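# Move one amber bottle onto the capping machine riser

## Task

Lift a single amber bottle from the bench and set it down standing upright on the pale riser that sits on the capping machine's platform, directly beneath the capping head, while every remaining bottle stays on its base.

## Robot and tools

Robot: two arms, left_arm and right_arm, each ending in a five-finger hand. right_arm has a right hand and left_arm a mirrored left hand. Base positions in the scene frame: left_arm (-0.042, +0.292, +0.050) m, right_arm (+0.011, -0.306, +0.045) m, each turned only slightly about z. A two-camera stand is fixed behind the arms. A loose object may occasionally get a short push from outside.

Scene frame: origin at table-top height, halfway between the nominal bases. +x points out over the table, +z up, and left_arm is on the +y side. Image left and right do not follow these names. Reported hand positions (metres) and end_effector_quat_wxyz are in this frame. They can be off by a few centimetres, more at long reach.

Hand point: a spot fixed to the palm, 0.05 m in front of it and 0.15 m from the wrist face along the fingers. Its +z runs along straight fingers and +y out of the palm. +x runs across the palm away from the thumb on the right hand and toward the thumb on the left hand. Straight fingers extend 0.06 to 0.07 m past the point, with their centre lines 0.06 m behind it along -y. A wrist bracket on the little-finger side reaches 0.10 m across and can collide with things. With the thumb turned in front of the palm, the hand can wrap objects about 0.035 to 0.065 m thick, or a handle down to about 0.025 m.

Row layout (used by execute_actions and move): one flat list of 28 numbers, each in [-1, 1], always covering both arms. Order: left_arm dx, dy, dz, rx, ry, rz; left hand little, ring, middle, index, thumb_bend, thumb_turn, force_limit, speed; then the same 14 for right_arm. The six arm numbers are offsets, not poses. They count from that arm's current Hand target, along the Hand target's own axes. 1.0 equals 0.6 m of travel or 180 degrees. rx, ry, rz form a single rotation vector. All six at 0 re-requests the current Hand target. The six finger numbers are absolute targets: +1 open or straight, -1 closed. For thumb_turn, +1 puts the thumb beside the palm and -1 puts it opposite the fingers. force_limit runs from about 0 N at -1 to 10 N at +1, or 15 N for the two thumb motors. speed rises from nearly zero at -1 to full at +0.48 and stays full up to +1. For a gentle grip, close at speed -0.94 or lower. There is no 'no change' value. To keep a hand as it is, resend the eight hand numbers from its last executed row. If no row has run yet, send its hand_measured values plus hand_force_limit and hand_speed.

execute_actions: argument actions is a list of actions. Each action is a table of up to 15 rows, one row per 1/30 s step. A shorter table repeats its final row. Every row of an action is measured from the Hand target at that action's start, so repeating the same offset keeps moving the arm further. cameras picks which images come back: names, ["all"], or []. With an empty actions list, all images are returned and the robot does not move.

move: argument target is one 28-number row or a list of up to 15 rows. Every row is an offset from the same starting Hand targets, not chained from the previous row. Hand points follow straight paths and all finish together. speed is the top path speed in m/s, from 0.002 to 4.3 (default 0.25), and turning is capped at twice that in rad/s. It can be one value or one per row. blend is in metres and rounds the corners at intermediate rows; the default 0 stops at each row. blocking=false returns early while the move continues. Paths do not avoid obstacles or the other arm. Faster moves lag and stray more and hit harder. Don't route a path close past an arm's own base, because its shoulder posture can flip. The result adds a 'move:' line giving the ending (done, off_target, moving, held, fault) and any limits (paced = pose clipped, held = steps withheld).

wait: argument seconds (0 to 10) lets the scene run while the last commands hold. stop brakes a running move. zoom_image: camera (cam_head_left, cam_head_right, cam_high, cam_low, cam_left_wrist, cam_right_wrist) and region [x0, y0, x1, y1] in pixels. The region is at most 504 by 504 and taken from that camera's newest image. show_instructions shows the reference images. finished_scene (scene 1) ends the scene for good.

Result lines: Hand target is the last commanded pose after clipping, and the base for the next offsets. The hand often settles 1 to 5 cm short of it, mostly low. That gap alone does not mean contact, and the next command, even all zeros, asks for the target again. Orientation commands are clipped to within 40 degrees of the measured one per step. Joint positions, velocities and torques are reported; torques include gravity and offsets. hand_measured, hand_stopped_by (moving, target, force, stalled, fault) and hand_load_n each give six values in row order. hand_load_n is positive when the finger is pushed open. A grip that slips away shows up as hand_load_n falling near 0. To squeeze harder, raise force_limit and send a more-closed target. To loosen, send a target more open than hand_measured.

Avoid: dropping the bottle, letting go while it still moves, knocking other bottles over, and any object leaving the table. Also avoid fast hits on fixed or heavy parts, pressing the two hands together or closing one hand on the other, heavy finger loads, and long stretched holds. Heat builds up, a MOTOR HOT line may warn, and at 100 °C the arm collapses for 30 to 60 s. To end a push against something, command the target back past the hand point.

Each tool is called after "Request:" by a JSON object that holds its "op" and its "data", one argument or row to a line.

Reference images:

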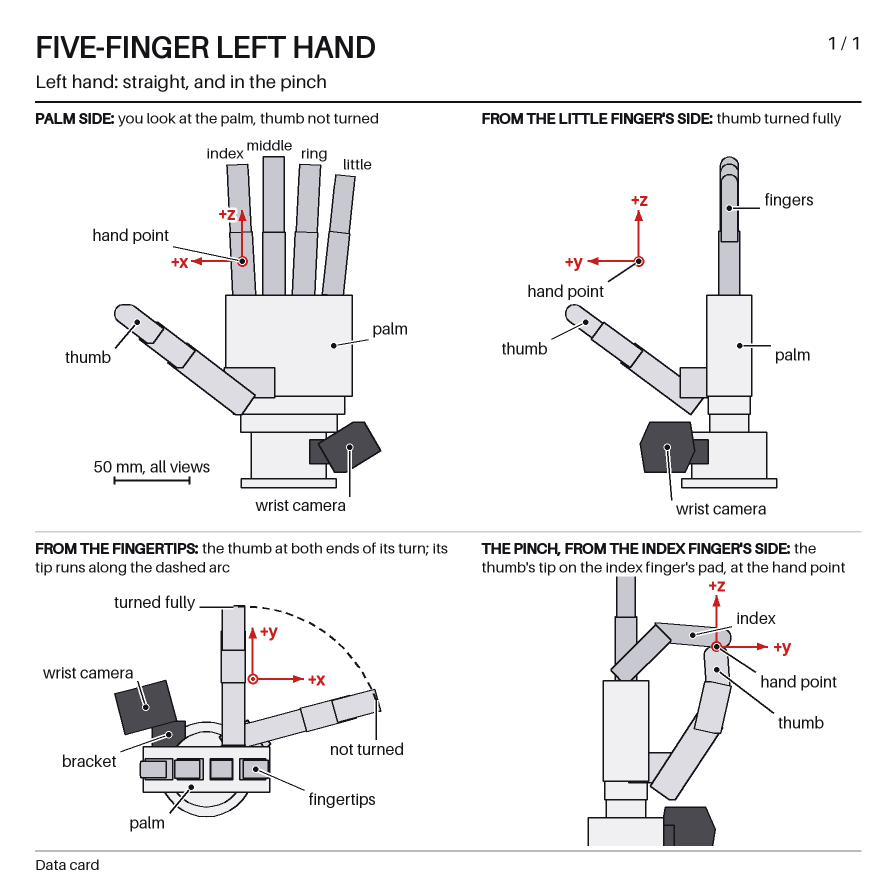

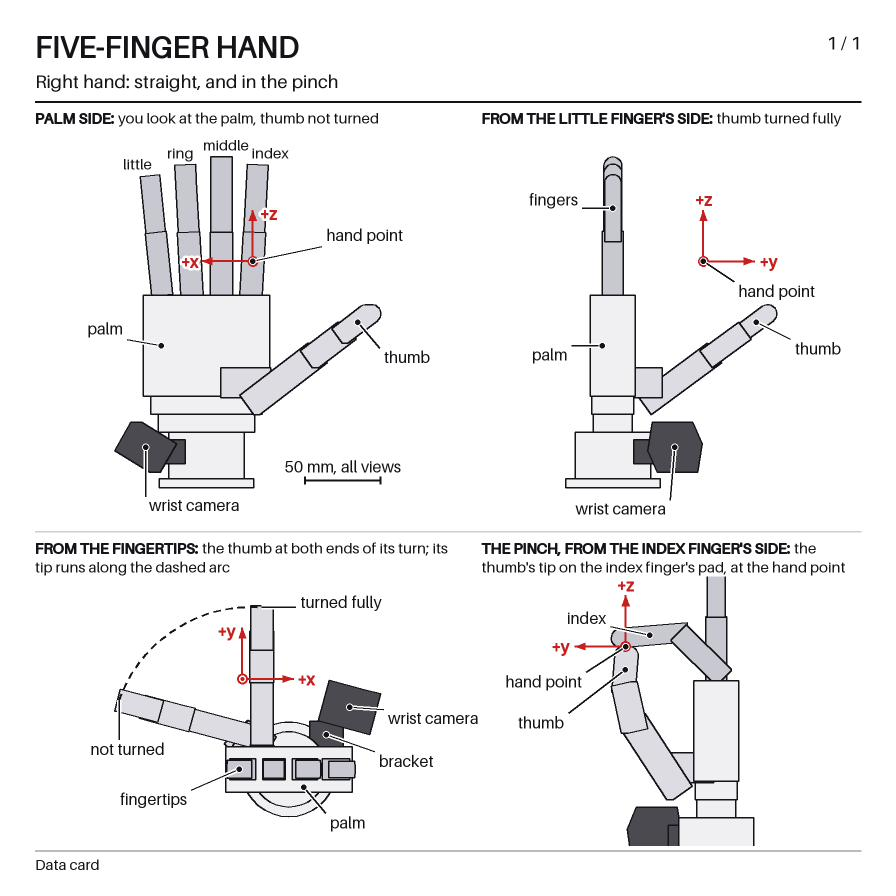

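## Session

Request:
{"op": "execute_actions", "data": {
  "actions": []
}}

Scene clock: 0.00 s.
left_arm: end_effector_position=(+0.2877, +0.6978, +0.1445) hand_measured=(+1.000, +1.000, +1.000, +1.000, +1.000, +1.000) hand_load_n=(+0.0, +0.0, +0.0, +0.0, +0.0, +0.0) hand_stopped_by=(target, target, target, target, target, target) hand_force_limit=0.00 hand_speed=-0.80 end_effector_quat_wxyz=(+0.036, +0.868, -0.495, -0.035) | right_arm: end_effector_position=(+0.7943, +0.1914, +0.2004) hand_measured=(+1.000, +1.000, +1.000, +1.000, +1.000, +1.000) hand_load_n=(+0.0, +0.0, +0.0, +0.0, +0.0, +0.0) hand_stopped_by=(target, target, target, target, target, target) hand_force_limit=0.00 hand_speed=-0.80 end_effector_quat_wxyz=(-0.559, +0.762, -0.140, +0.296)
Joint positions: left_arm=[0.922 1.998 1.758 -1.414 -0.056 0.347] | right_arm=[0.45 2.298 2.054 0.024 -0.416 -0.395]
Joint velocities: within noise
Joint torques (N m): no reading
Heat: left arm: hottest waist 29 °C; right arm: hottest shoulder 27 °C.
Hand target: left_arm +0.2913, +0.7022, +0.1437; +0.033, +0.868, -0.495, -0.034 | right_arm +0.7991, +0.1939, +0.2144; -0.565, +0.754, -0.135, +0.305

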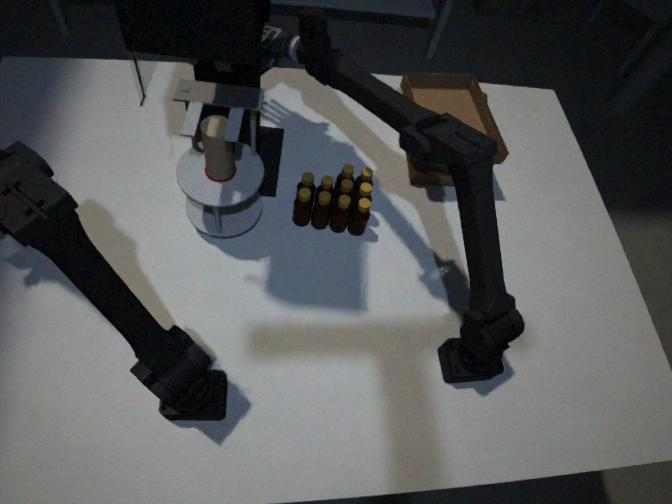

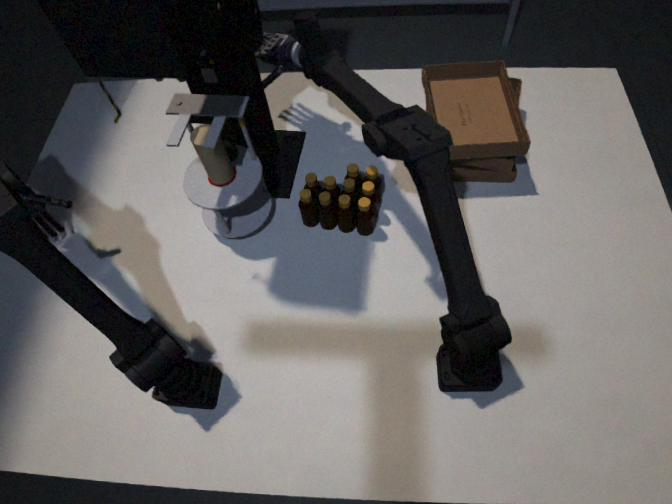

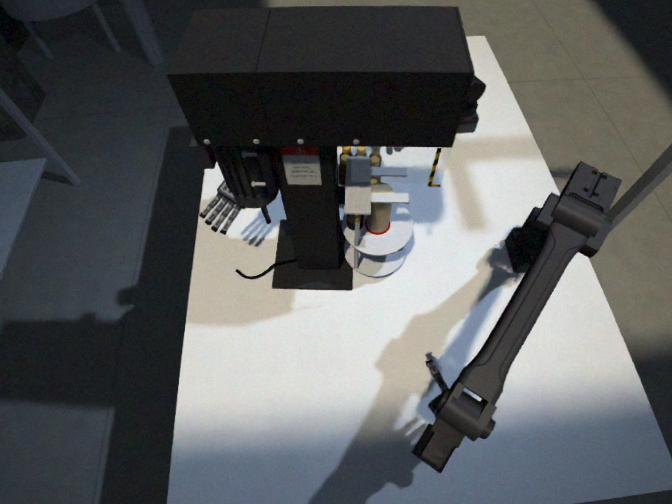

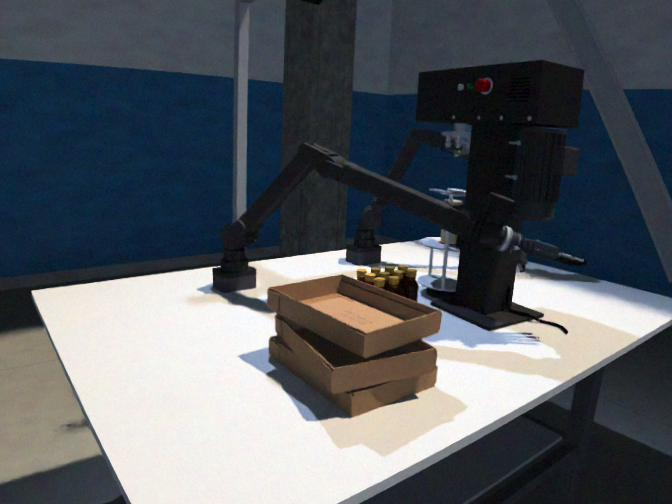

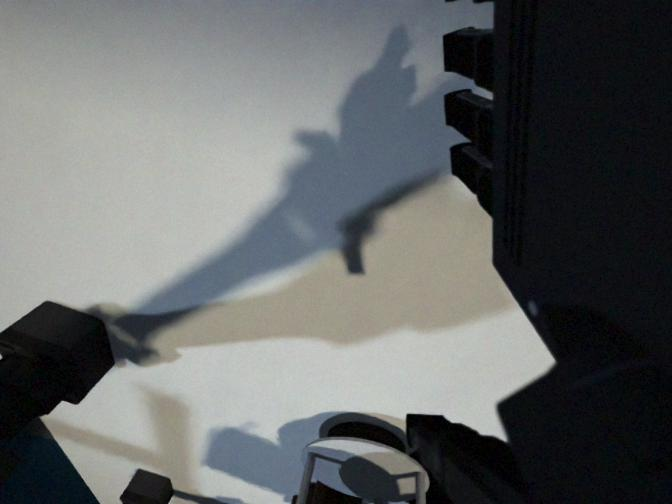

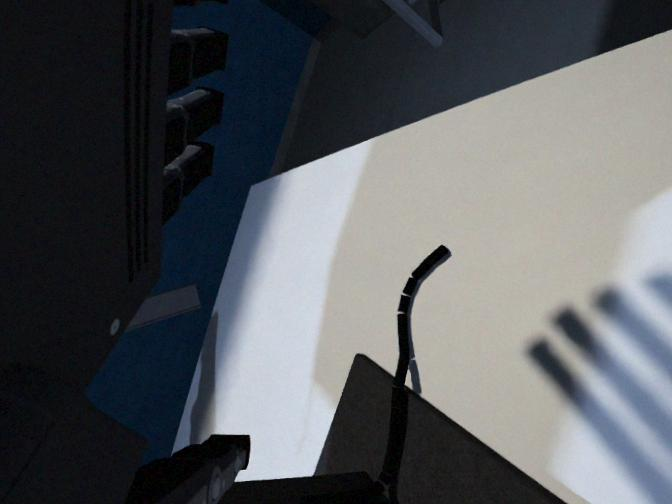

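Request:
{"op": "zoom_image", "data": {
  "camera": "cam_head_left",
  "region": [150, 60, 400, 250]
}}

Request:
{"op": "zoom_image", "data": {
  "camera": "cam_head_right",
  "region": [140, 60, 410, 250]
}}

Request:
{"op": "zoom_image", "data": {
  "camera": "cam_high",
  "region": [270, 120, 470, 300]
}}

Request:
{"op": "zoom_image", "data": {
  "camera": "cam_low",
  "region": [340, 160, 560, 340]
}}

Scaled by 2.016 from the camera's 672x504 image, which has a finer 960x720 frame.

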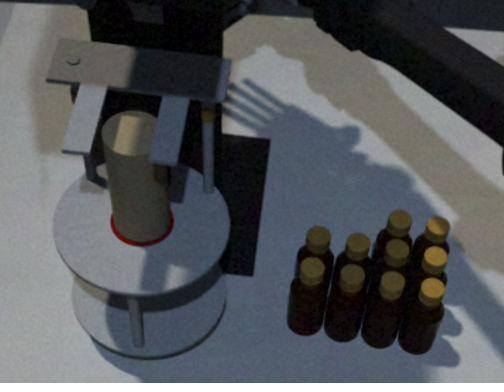

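Scaled by 1.867 from the camera's 672x504 image, which has a finer 960x720 frame.

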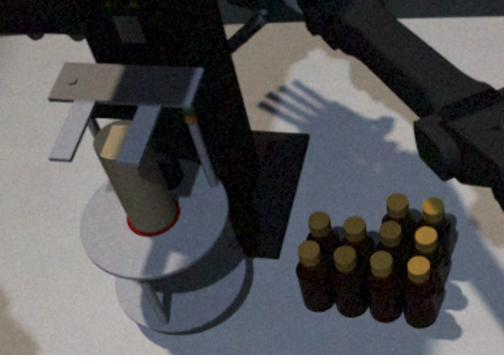

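Scaled by 2.520 from the camera's 672x504 image, which has a finer 960x720 frame.

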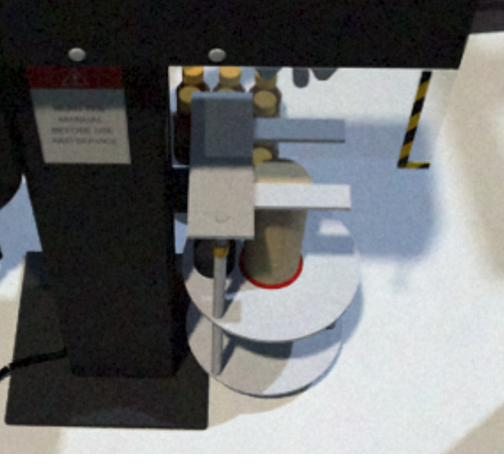

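Scaled by 2.291 from the camera's 672x504 image, which has a finer 960x720 frame.

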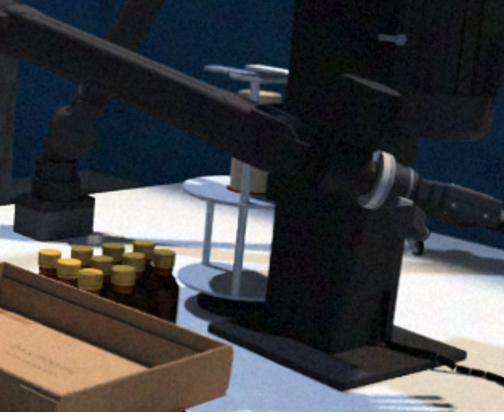

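Request:
{"op": "zoom_image", "data": {
  "camera": "cam_low",
  "region": [400, 100, 520, 230]
}}

Request:
{"op": "zoom_image", "data": {
  "camera": "cam_head_left",
  "region": [280, 150, 390, 250]
}}

Request:
{"op": "zoom_image", "data": {
  "camera": "cam_head_right",
  "region": [280, 150, 400, 250]
}}

Request:
{"op": "zoom_image", "data": {
  "camera": "cam_low",
  "region": [340, 240, 480, 330]
}}

Scaled by 3.877 from the camera's 672x504 image, which has a finer 960x720 frame.

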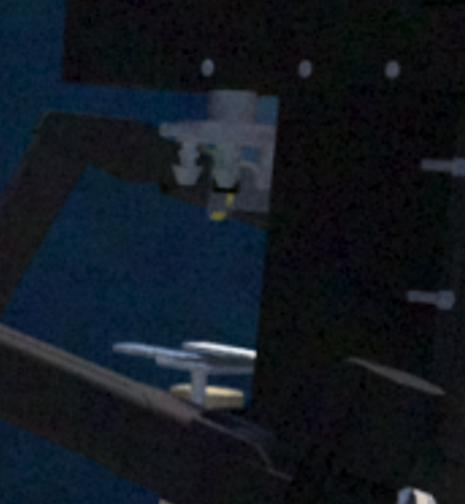

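Scaled by 4.582 from the camera's 672x504 image, which has a finer 960x720 frame.

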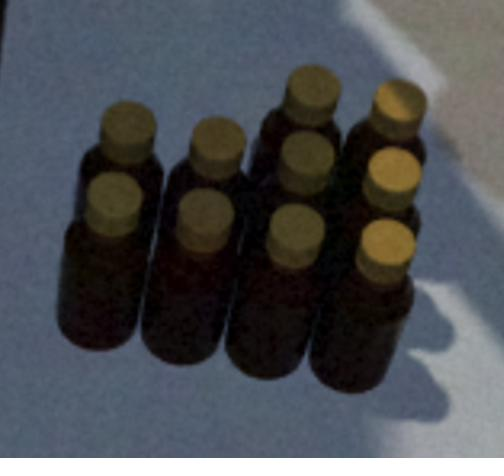

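Scaled by 4.200 from the camera's 672x504 image, which has a finer 960x720 frame.

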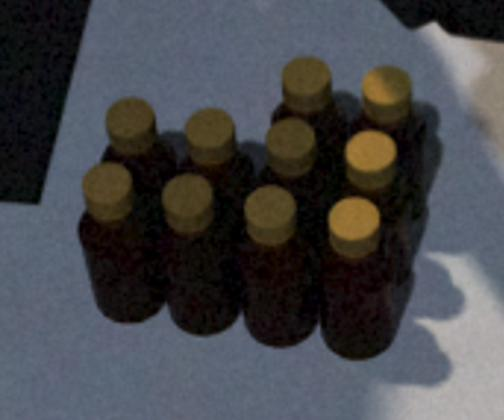

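Scaled by 3.600 from the camera's 672x504 image, which has a finer 960x720 frame.

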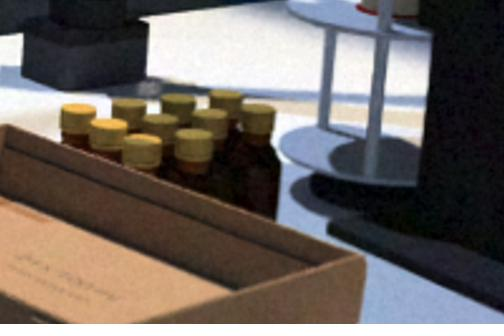

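Request:
{"op": "zoom_image", "data": {
  "camera": "cam_head_left",
  "region": [280, 50, 540, 245]
}}

Request:
{"op": "zoom_image", "data": {
  "camera": "cam_head_right",
  "region": [280, 30, 560, 240]
}}

Request:
{"op": "zoom_image", "data": {
  "camera": "cam_low",
  "region": [240, 240, 470, 420]
}}

Scaled by 1.938 from the camera's 672x504 image, which has a finer 960x720 frame.

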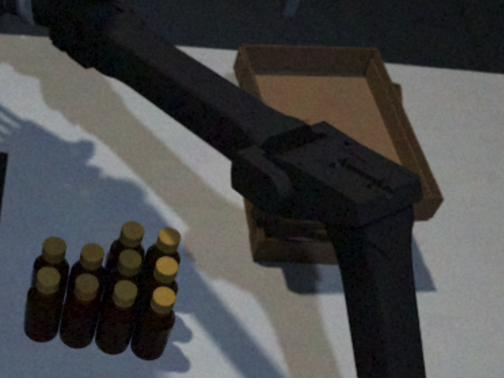

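Scaled by 1.800 from the camera's 672x504 image, which has a finer 960x720 frame.

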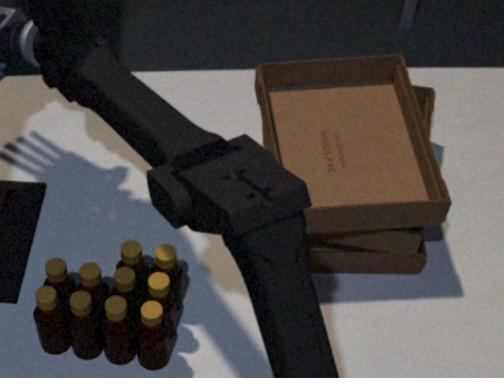

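Scaled by 2.191 from the camera's 672x504 image, which has a finer 960x720 frame.

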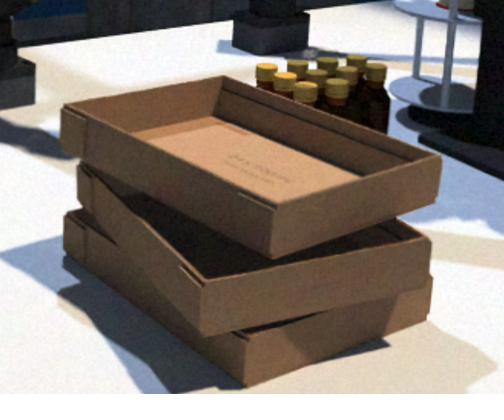

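Request:
{"op": "move", "data": {
  "target": [0.127,0.194,-0.18,0,0,0,1,1,1,1,1,-1,0,0.3,0,0,0,0,0,0,1,1,1,1,1,1,0,-0.8],
  "speed": 0.3,
  "cameras": ["cam_left_wrist","cam_head_left"]
}}

Scene clock: 630.90 s.
left_arm: end_effector_position=(+0.2379, +0.5864, +0.2649) hand_measured=(+1.000, +1.000, +1.000, +1.000, +1.000, -1.000) hand_load_n=(+0.0, +0.0, +0.0, +0.0, +0.0, +0.0) hand_stopped_by=(target, target, target, target, target, target) hand_force_limit=0.00 hand_speed=0.30 end_effector_quat_wxyz=(+0.020, +0.869, -0.494, -0.032) | right_arm: end_effector_position=(+0.7943, +0.1914, +0.2004) hand_measured=(+1.000, +1.000, +1.000, +1.000, +1.000, +1.000) hand_load_n=(+0.0, +0.0, +0.0, +0.0, +0.0, +0.0) hand_stopped_by=(target, target, target, target, target, target) hand_force_limit=0.00 hand_speed=-0.80 end_effector_quat_wxyz=(-0.559, +0.762, -0.140, +0.296)
Joint positions: left_arm=[0.856 1.613 1.544 -1.556 -0.052 0.28] | right_arm=[0.45 2.298 2.054 0.024 -0.416 -0.395]
Joint torques (N m): left_arm=[-0.62 -12.45 7.47 -0.98 0.06 -0.08] | right_arm=[-1.08 -24.82 10.54 2 -0.21 -0.19]
Heat: left arm: hottest elbow 40 °C; right arm: hottest elbow 43 °C.
Hand target: left_arm +0.2404, +0.5799, +0.2597; +0.033, +0.868, -0.495, -0.034 | right_arm +0.7991, +0.1939, +0.2144; -0.565, +0.754, -0.135, +0.305
Off the commanded pose: left_arm 0.009 m, 2 deg | right_arm 0.015 m, 2 deg.
move: off_target (right_arm)
camera_calibration:
cam_left_wrist: T_world_to_cam=[[0.953958, 0.274462, -0.120975, -0.352514], [0.296406, -0.800902, 0.520288, 0.256101], [0.0459102, -0.532191, -0.845379, 0.643716], [0, 0, 0, 1]] pos_world=[0.23082, 0.644443, 0.368293]
Images, in order (width x height): cam_head_left 672x504, cam_left_wrist 672x504.

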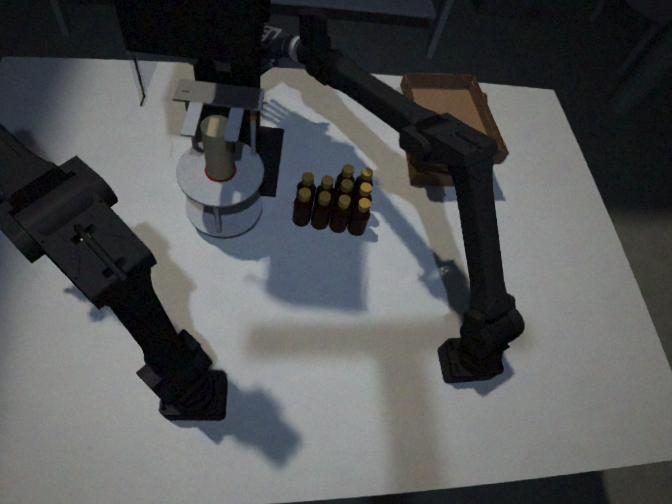

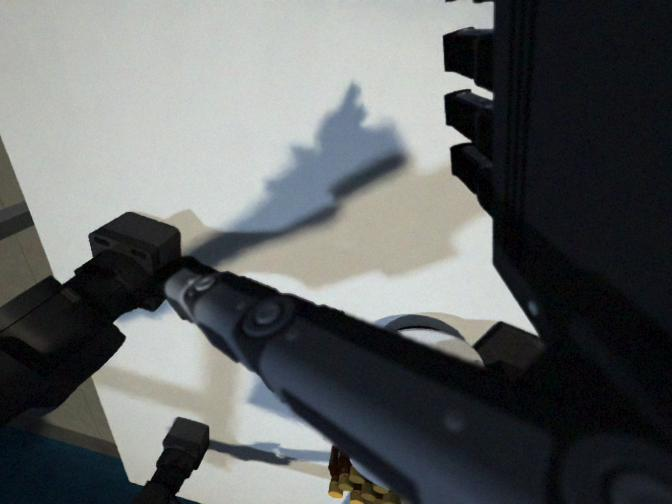

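Request:
{"op": "move", "data": {
  "target": [
    [0.3525,0.3537,0.0223,0,0,0.225,1,1,1,1,1,-1,0,0.3,0,0,0,0,0,0,1,1,1,1,1,1,0,-0.8],
    [0.567,0.451,0.026,0,0,0.4,1,1,1,1,1,-1,0,0.3,0,0,0,0,0,0,1,1,1,1,1,1,0,-0.8],
    [0.799,0.549,0.029,0,0,0.5,1,1,1,1,1,-1,0,0.3,0,0,0,0,0,0,1,1,1,1,1,1,0,-0.8]
  ],
  "speed": 0.25,
  "blend": 0.04,
  "cameras": ["all"]
}}

Scene clock: 661.70 s.
left_arm: end_effector_position=(+0.1929, +0.2657, +0.2563) hand_measured=(+1.000, +1.000, +1.000, +1.000, +1.000, -1.000) hand_load_n=(+0.0, +0.0, +0.0, +0.0, -0.5, +0.0) hand_stopped_by=(target, target, target, target, target, target) hand_force_limit=0.00 hand_speed=0.30 end_effector_quat_wxyz=(-0.099, -0.633, +0.756, -0.134) | right_arm: end_effector_position=(+0.7943, +0.1914, +0.2004) hand_measured=(+1.000, +1.000, +1.000, +1.000, +1.000, +1.000) hand_load_n=(+0.0, +0.0, +0.0, +0.0, +0.0, +0.0) hand_stopped_by=(target, target, target, target, target, target) hand_force_limit=0.00 hand_speed=-0.80 end_effector_quat_wxyz=(-0.559, +0.762, -0.140, +0.296)
Joint positions: left_arm=[0.226 1.139 1.022 -1.499 0.332 0.372] | right_arm=[0.45 2.298 2.054 0.024 -0.416 -0.395]
Joint torques (N m): left_arm=[-48.67 -8.59 8.47 0.27 0.38 -0.09] | right_arm=[-0.26 -24.47 10.95 2.17 -0.21 -0.18]
Heat: left arm: hottest elbow 37 °C; right arm: hottest elbow 43 °C.
Hand target: left_arm +0.2004, -0.0005, +0.2595; -0.061, -0.355, +0.932, -0.031 | right_arm +0.7991, +0.1939, +0.2144; -0.565, +0.754, -0.135, +0.305
Off the commanded pose: left_arm 0.266 m, 52 deg; orientation clipped | right_arm 0.015 m, 2 deg.
move: off_target (left_arm, right_arm); limits=paced
camera_calibration:
cam_left_wrist: T_world_to_cam=[[0.905595, -0.409628, 0.110014, -0.0907405], [-0.343777, -0.556958, 0.756052, 0.0152815], [-0.248427, -0.722497, -0.645199, 0.523896], [0, 0, 0, 1]] pos_world=[0.217577, 0.349855, 0.336446]

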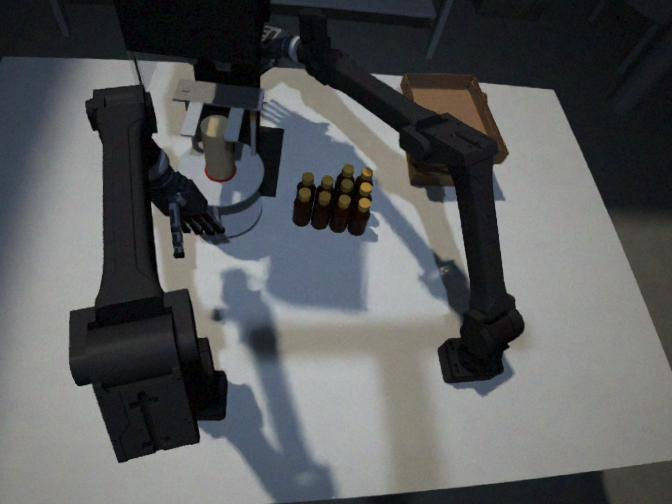

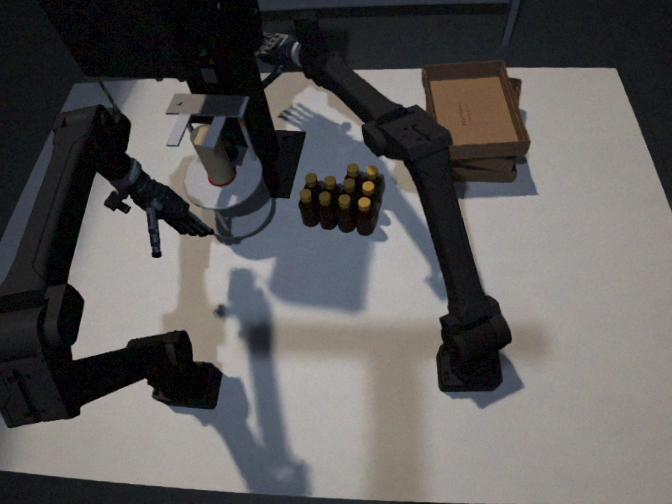

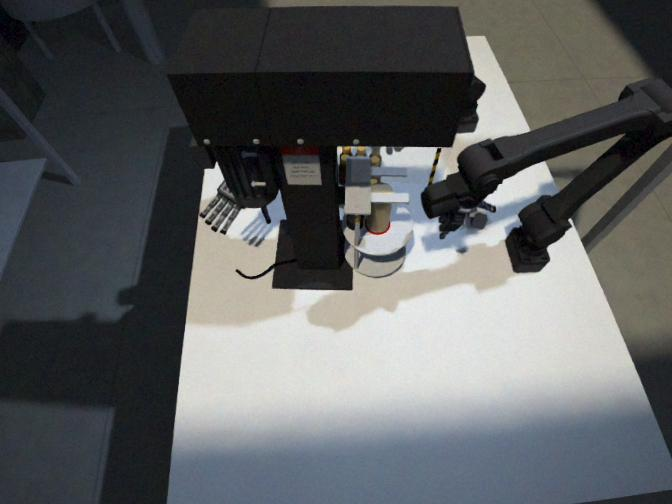

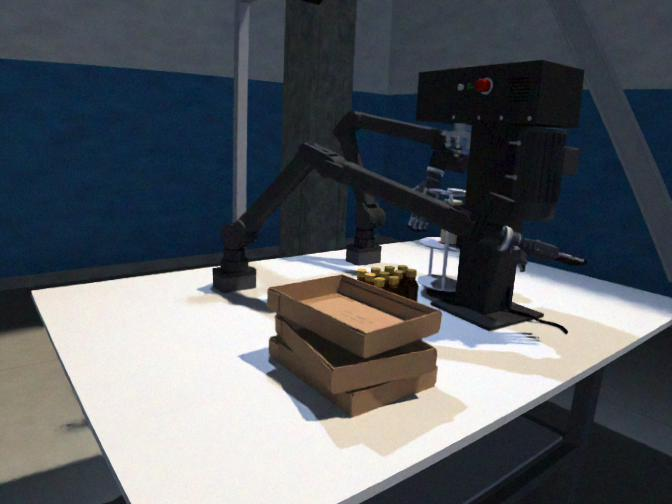

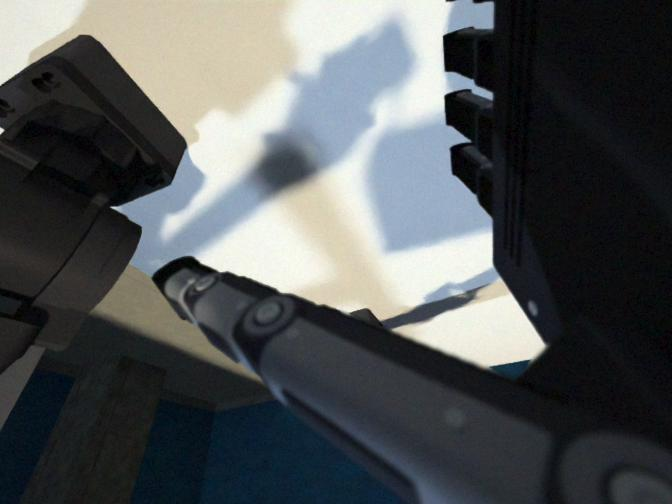

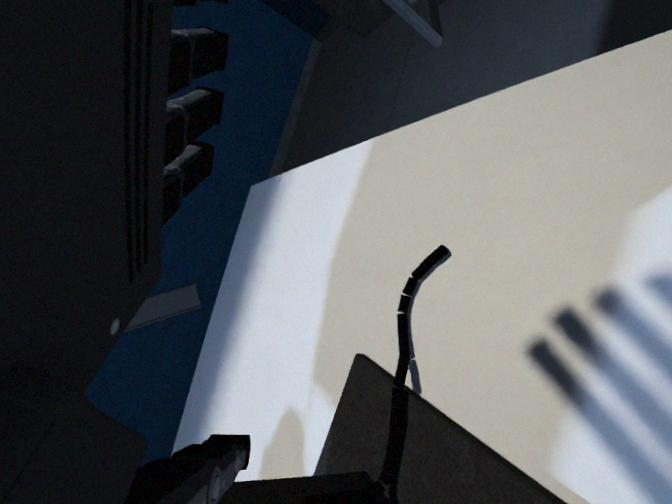

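Request:
{"op": "move", "data": {
  "target": [-0.397,0.448,-0.044,0,0,-0.3,1,1,1,1,1,-1,0,0.3,0,0,0,0,0,0,1,1,1,1,1,1,0,-0.8],
  "speed": 0.4,
  "cameras": ["cam_head_left","cam_high","cam_low","cam_left_wrist"]
}}

Scene clock: 675.57 s.
left_arm: end_effector_position=(+0.1882, +0.3524, +0.2412) hand_measured=(+1.000, +1.000, +1.000, +1.000, +1.000, -1.000) hand_load_n=(+0.0, +0.0, +0.0, +0.0, +0.0, +0.0) hand_stopped_by=(target, target, target, target, target, target) hand_force_limit=0.00 hand_speed=0.30 end_effector_quat_wxyz=(+0.079, +0.732, -0.677, -0.004) | right_arm: end_effector_position=(+0.7943, +0.1914, +0.2004) hand_measured=(+1.000, +1.000, +1.000, +1.000, +1.000, +1.000) hand_load_n=(+0.0, +0.0, +0.0, +0.0, +0.0, +0.0) hand_stopped_by=(target, target, target, target, target, target) hand_force_limit=0.00 hand_speed=-0.80 end_effector_quat_wxyz=(-0.559, +0.762, -0.140, +0.296)
Joint positions: left_arm=[0.399 1.244 1.073 -1.545 0.063 0.287] | right_arm=[0.45 2.298 2.054 0.024 -0.416 -0.395]
Joint torques (N m): left_arm=[1.14 -5.66 10.32 -0.85 0 -0.07] | right_arm=[-1.2 -24.35 10.29 2.06 -0.28 -0.17]
Heat: left arm: hottest elbow 37 °C; right arm: hottest elbow 43 °C.
Hand target: left_arm +0.2002, +0.3595, +0.2497; +0.068, +0.740, -0.669, +0.000 | right_arm +0.7991, +0.1939, +0.2144; -0.565, +0.754, -0.135, +0.305
Off the commanded pose: left_arm 0.016 m, 2 deg | right_arm 0.015 m, 2 deg.
move: off_target (left_arm, right_arm)
camera_calibration:
cam_left_wrist: T_world_to_cam=[[0.97231, -0.188265, -0.138452, -0.0799387], [-0.0581486, -0.76872, 0.636936, 0.122975], [-0.226344, -0.611249, -0.758382, 0.559689], [0, 0, 0, 1]] pos_world=[0.211558, 0.421593, 0.335063]
Images, in order (width x height): cam_head_left 672x504, cam_high 672x504, cam_low 672x504, cam_left_wrist 672x504.

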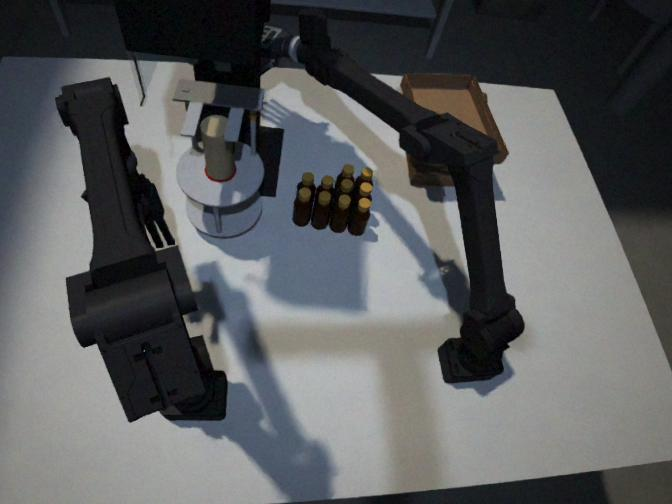

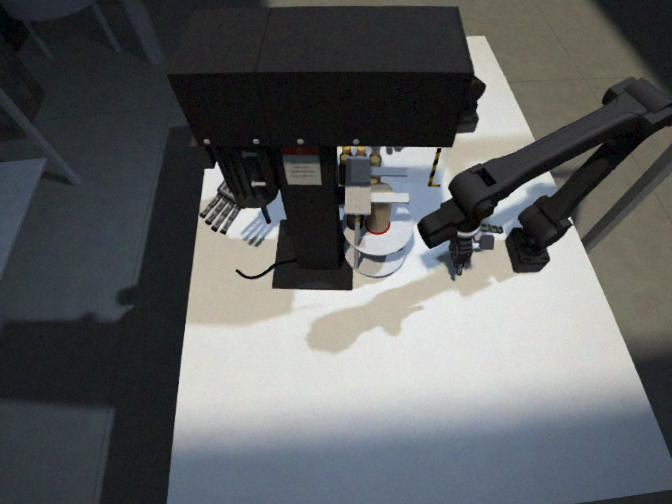

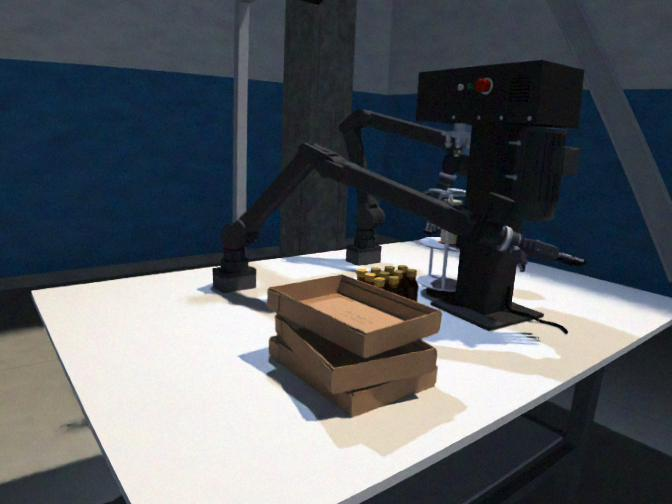

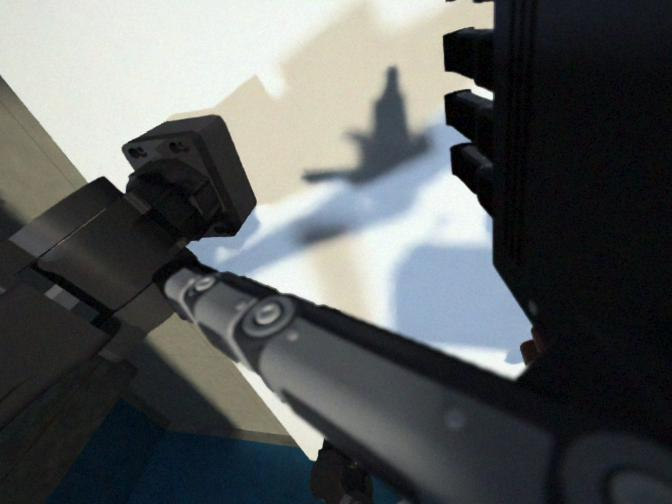

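Request:
{"op": "move", "data": {
  "target": [0.0047,0.0423,0.0883,0.1452,-0.0352,-0.0462,1,1,1,1,1,-1,0,0.3,0,0,0,0,0,0,1,1,1,1,1,1,0,-0.8],
  "speed": 0.3,
  "cameras": ["cam_head_left","cam_high"]
}}

Scene clock: 758.43 s.
left_arm: end_effector_position=(+0.1692, +0.3452, +0.2011) hand_measured=(+1.000, +1.000, +1.000, +1.000, +1.000, -1.000) hand_load_n=(+0.0, +0.0, +0.0, +0.0, +0.0, +0.0) hand_stopped_by=(target, target, target, target, target, target) hand_force_limit=0.00 hand_speed=0.30 end_effector_quat_wxyz=(-0.131, +0.774, -0.611, +0.104) | right_arm: end_effector_position=(+0.7943, +0.1914, +0.2004) hand_measured=(+1.000, +1.000, +1.000, +1.000, +1.000, +1.000) hand_load_n=(+0.0, +0.0, +0.0, +0.0, +0.5, -0.5) hand_stopped_by=(target, target, target, target, target, target) hand_force_limit=0.00 hand_speed=-0.80 end_effector_quat_wxyz=(-0.559, +0.762, -0.140, +0.296)
Joint positions: left_arm=[0.431 0.804 0.736 -1.171 0.053 0.15] | right_arm=[0.45 2.298 2.054 0.024 -0.416 -0.395]
Joint torques (N m): left_arm=[1.44 -1.73 7.99 0.76 -0.01 -0.08] | right_arm=[-0.44 -24.7 10.76 1.88 -0.19 -0.16]
Heat: left arm: hottest elbow 40 °C; right arm: hottest elbow 43 °C.
Hand target: left_arm +0.1705, +0.3489, +0.2000; -0.138, +0.781, -0.600, +0.106 | right_arm +0.7991, +0.1939, +0.2144; -0.565, +0.754, -0.135, +0.305
Off the commanded pose: left_arm 0.004 m, 2 deg | right_arm 0.015 m, 2 deg.
move: off_target (right_arm)
Images, in order (width x height): cam_head_left 672x504, cam_high 672x504.

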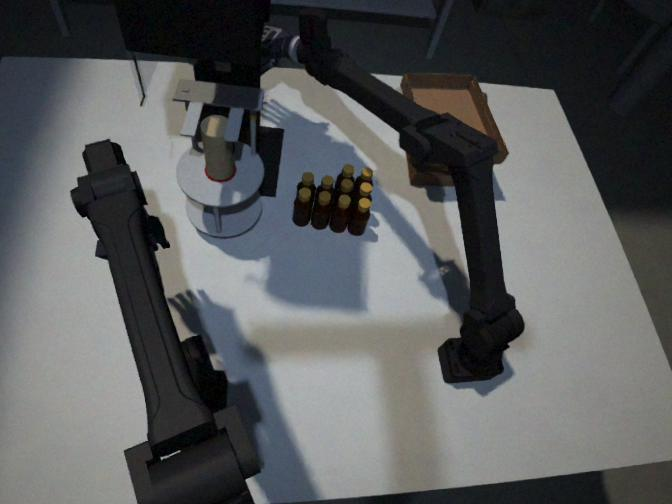

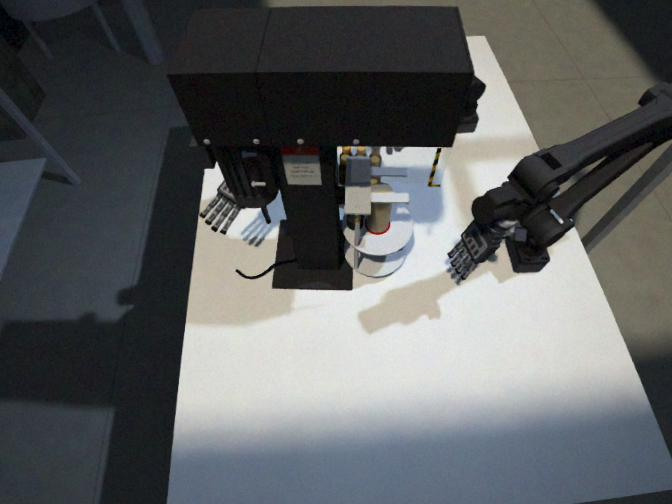

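Request:
{"op": "move", "data": {
  "target": [
    [0.21,0.0618,-0.0225,0,0.0665,0.1828,1,1,1,1,1,-1,0,0.3,0,0,0,0,0,0,1,1,1,1,1,1,0,-0.8],
    [0.3322,0.1988,-0.0723,0,0.1235,0.3394,1,1,1,1,1,-1,0,0.3,0,0,0,0,0,0,1,1,1,1,1,1,0,-0.8]
  ],
  "speed": 0.35,
  "blend": 0.03,
  "cameras": ["cam_head_left","cam_head_right","cam_left_wrist"]
}}

Scene clock: 775.23 s.
left_arm: end_effector_position=(+0.0966, +0.1308, +0.1975) hand_measured=(+1.000, +1.000, +1.000, +1.000, +1.000, -1.000) hand_load_n=(+0.0, +0.0, +0.0, +0.0, +0.0, +0.0) hand_stopped_by=(target, target, target, target, target, target) hand_force_limit=0.00 hand_speed=0.30 end_effector_quat_wxyz=(+0.057, -0.339, +0.926, -0.157) | right_arm: end_effector_position=(+0.7943, +0.1914, +0.2004) hand_measured=(+1.000, +1.000, +1.000, +1.000, +1.000, +1.000) hand_load_n=(+0.0, +0.0, +0.0, +0.0, +0.0, +0.0) hand_stopped_by=(target, target, target, target, target, target) hand_force_limit=0.00 hand_speed=-0.80 end_effector_quat_wxyz=(-0.559, +0.762, -0.140, +0.296)
Joint positions: left_arm=[-0.673 0.789 0.72 -1.171 0.053 0.151] | right_arm=[0.45 2.298 2.054 0.024 -0.416 -0.395]
Joint torques (N m): left_arm=[-0.91 -0.32 9.06 0.76 0 -0.09] | right_arm=[-0.38 -23.94 10.45 1.66 -0.18 -0.17]
Heat: left arm: hottest elbow 39 °C; right arm: hottest elbow 43 °C.
Hand target: left_arm +0.0993, +0.1235, +0.2001; +0.059, -0.336, +0.926, -0.163 | right_arm +0.7991, +0.1939, +0.2144; -0.565, +0.754, -0.135, +0.305
Off the commanded pose: left_arm 0.008 m, 1 deg | right_arm 0.015 m, 2 deg.
move: off_target (right_arm)
camera_calibration:
cam_left_wrist: T_world_to_cam=[[0.403934, -0.873297, 0.272377, 0.0246589], [-0.856967, -0.257062, 0.446684, 0.0228433], [-0.32007, -0.41385, -0.852223, 0.372045], [0, 0, 0, 1]] pos_world=[0.128696, 0.181377, 0.300145]
Images, in order (width x height): cam_head_left 672x504, cam_head_right 672x504, cam_left_wrist 672x504.

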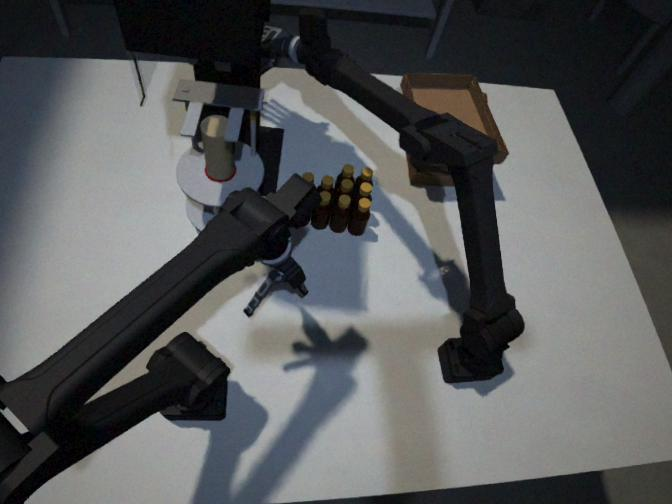

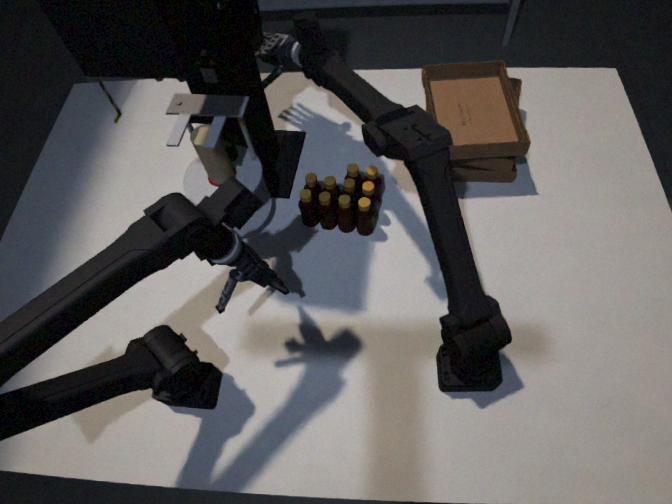

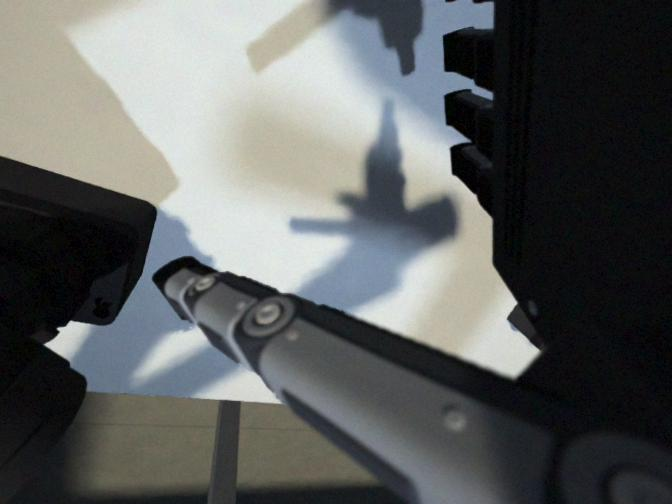

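Request:
{"op": "move", "data": {
  "target": [-0.0487,-0.2053,0.1813,0.0953,-0.2663,0.343,1,1,1,1,1,-1,0,0.3,0,0,0,0,0,0,1,1,1,1,1,1,0,-0.8],
  "speed": 0.4,
  "cameras": ["cam_head_left","cam_head_right","cam_left_wrist","cam_low"]
}}

Scene clock: 804.53 s.
left_arm: end_effector_position=(+0.2233, +0.0285, +0.1444) hand_measured=(+1.000, +1.000, +1.000, +1.000, +1.000, -1.000) hand_load_n=(+0.0, +0.0, +0.0, +0.0, +0.0, +0.5) hand_stopped_by=(target, target, target, target, target, target) hand_force_limit=0.00 hand_speed=0.30 end_effector_quat_wxyz=(+0.530, +0.136, +0.832, -0.093) | right_arm: end_effector_position=(+0.7943, +0.1914, +0.2004) hand_measured=(+1.000, +1.000, +1.000, +1.000, +1.000, +1.000) hand_load_n=(+0.0, +0.0, +0.0, +0.0, +0.0, -0.5) hand_stopped_by=(target, target, target, target, target, target) hand_force_limit=0.00 hand_speed=-0.80 end_effector_quat_wxyz=(-0.559, +0.762, -0.140, +0.296)
Joint positions: left_arm=[-1.201 1.18 0.441 0.097 -0.793 1.069] | right_arm=[0.45 2.298 2.054 0.024 -0.416 -0.395]
Joint torques (N m): left_arm=[-0.67 -3.78 6.48 1.54 -0.29 0.12] | right_arm=[-1.26 -23.71 10.55 1.84 -0.22 -0.09]
Heat: left arm: hottest elbow 40 °C; right arm: hottest elbow 43 °C.
Hand target: left_arm +0.2198, +0.0251, +0.1399; +0.529, +0.147, +0.830, -0.094 | right_arm +0.7991, +0.1939, +0.2144; -0.565, +0.754, -0.135, +0.305
Off the commanded pose: left_arm 0.007 m, 1 deg | right_arm 0.015 m, 2 deg.
move: off_target (right_arm)
camera_calibration:
cam_left_wrist: T_world_to_cam=[[-0.373991, -0.89554, -0.24112, 0.147208], [-0.72848, 0.444563, -0.52123, 0.220023], [0.573975, -0.0192839, -0.818646, 0.109289], [0, 0, 0, 1]] pos_world=[0.152607, 0.0361239, 0.239646]
Images, in order (width x height): cam_head_left 672x504, cam_head_right 672x504, cam_low 672x504, cam_left_wrist 672x504.

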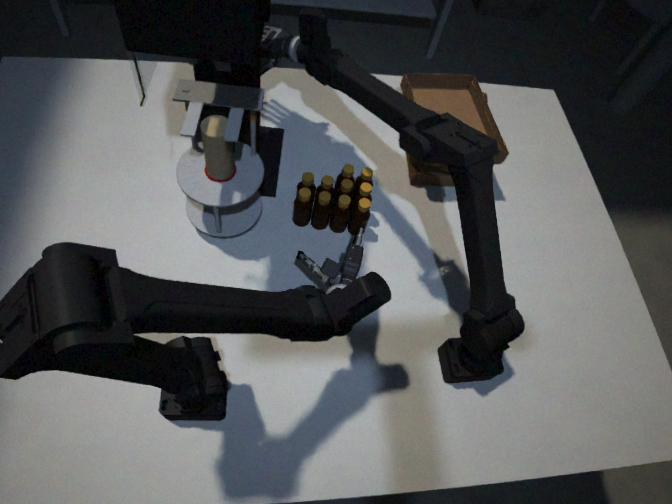

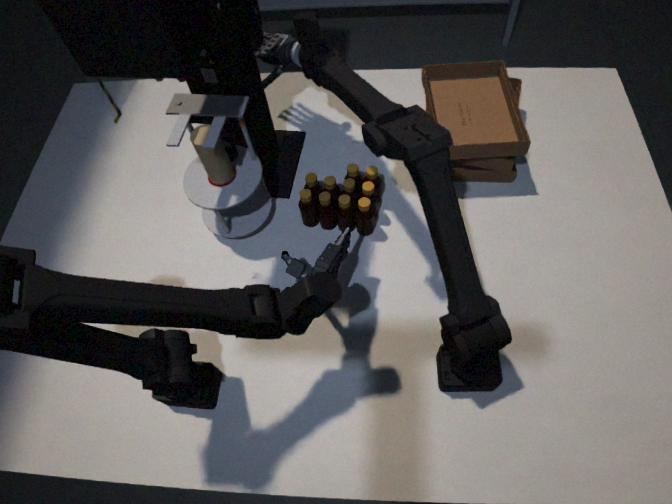

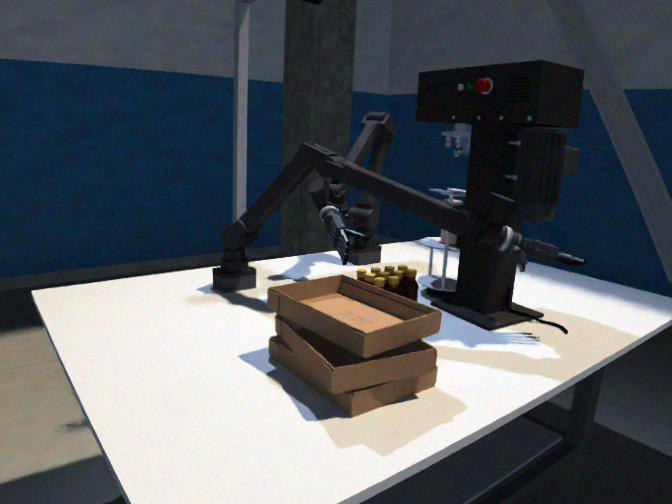

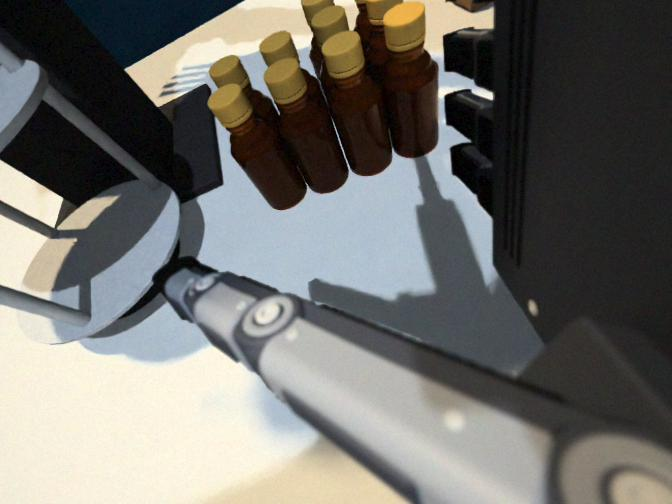

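Request:
{"op": "zoom_image", "data": {
  "camera": "cam_left_wrist",
  "region": [190, 0, 510, 230]
}}

Scaled by 1.575 from the camera's 672x504 image, which has a finer 960x720 frame.

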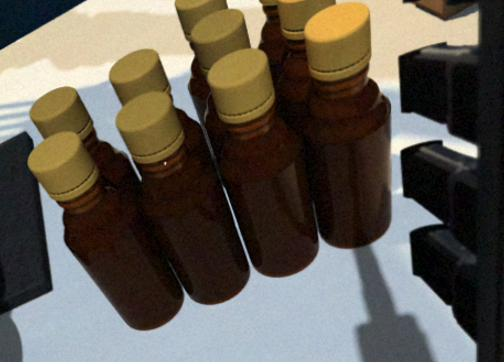

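Request:
{"op": "zoom_image", "data": {
  "camera": "cam_head_left",
  "region": [280, 180, 420, 320]
}}

Request:
{"op": "zoom_image", "data": {
  "camera": "cam_head_right",
  "region": [260, 180, 400, 320]
}}

Scaled by 3.600 from the camera's 672x504 image, which has a finer 960x720 frame.

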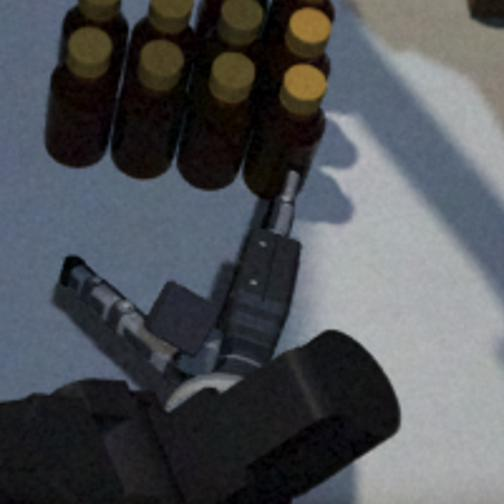

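Scaled by 3.600 from the camera's 672x504 image, which has a finer 960x720 frame.

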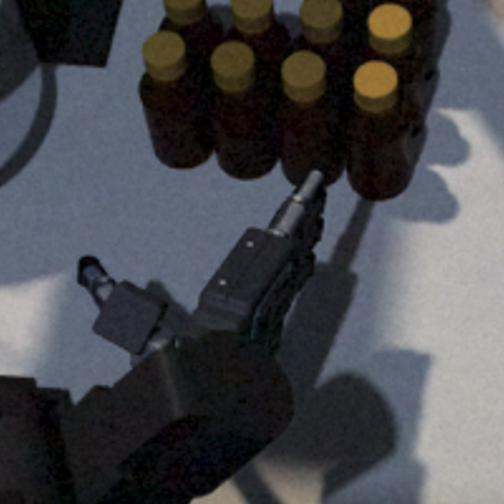

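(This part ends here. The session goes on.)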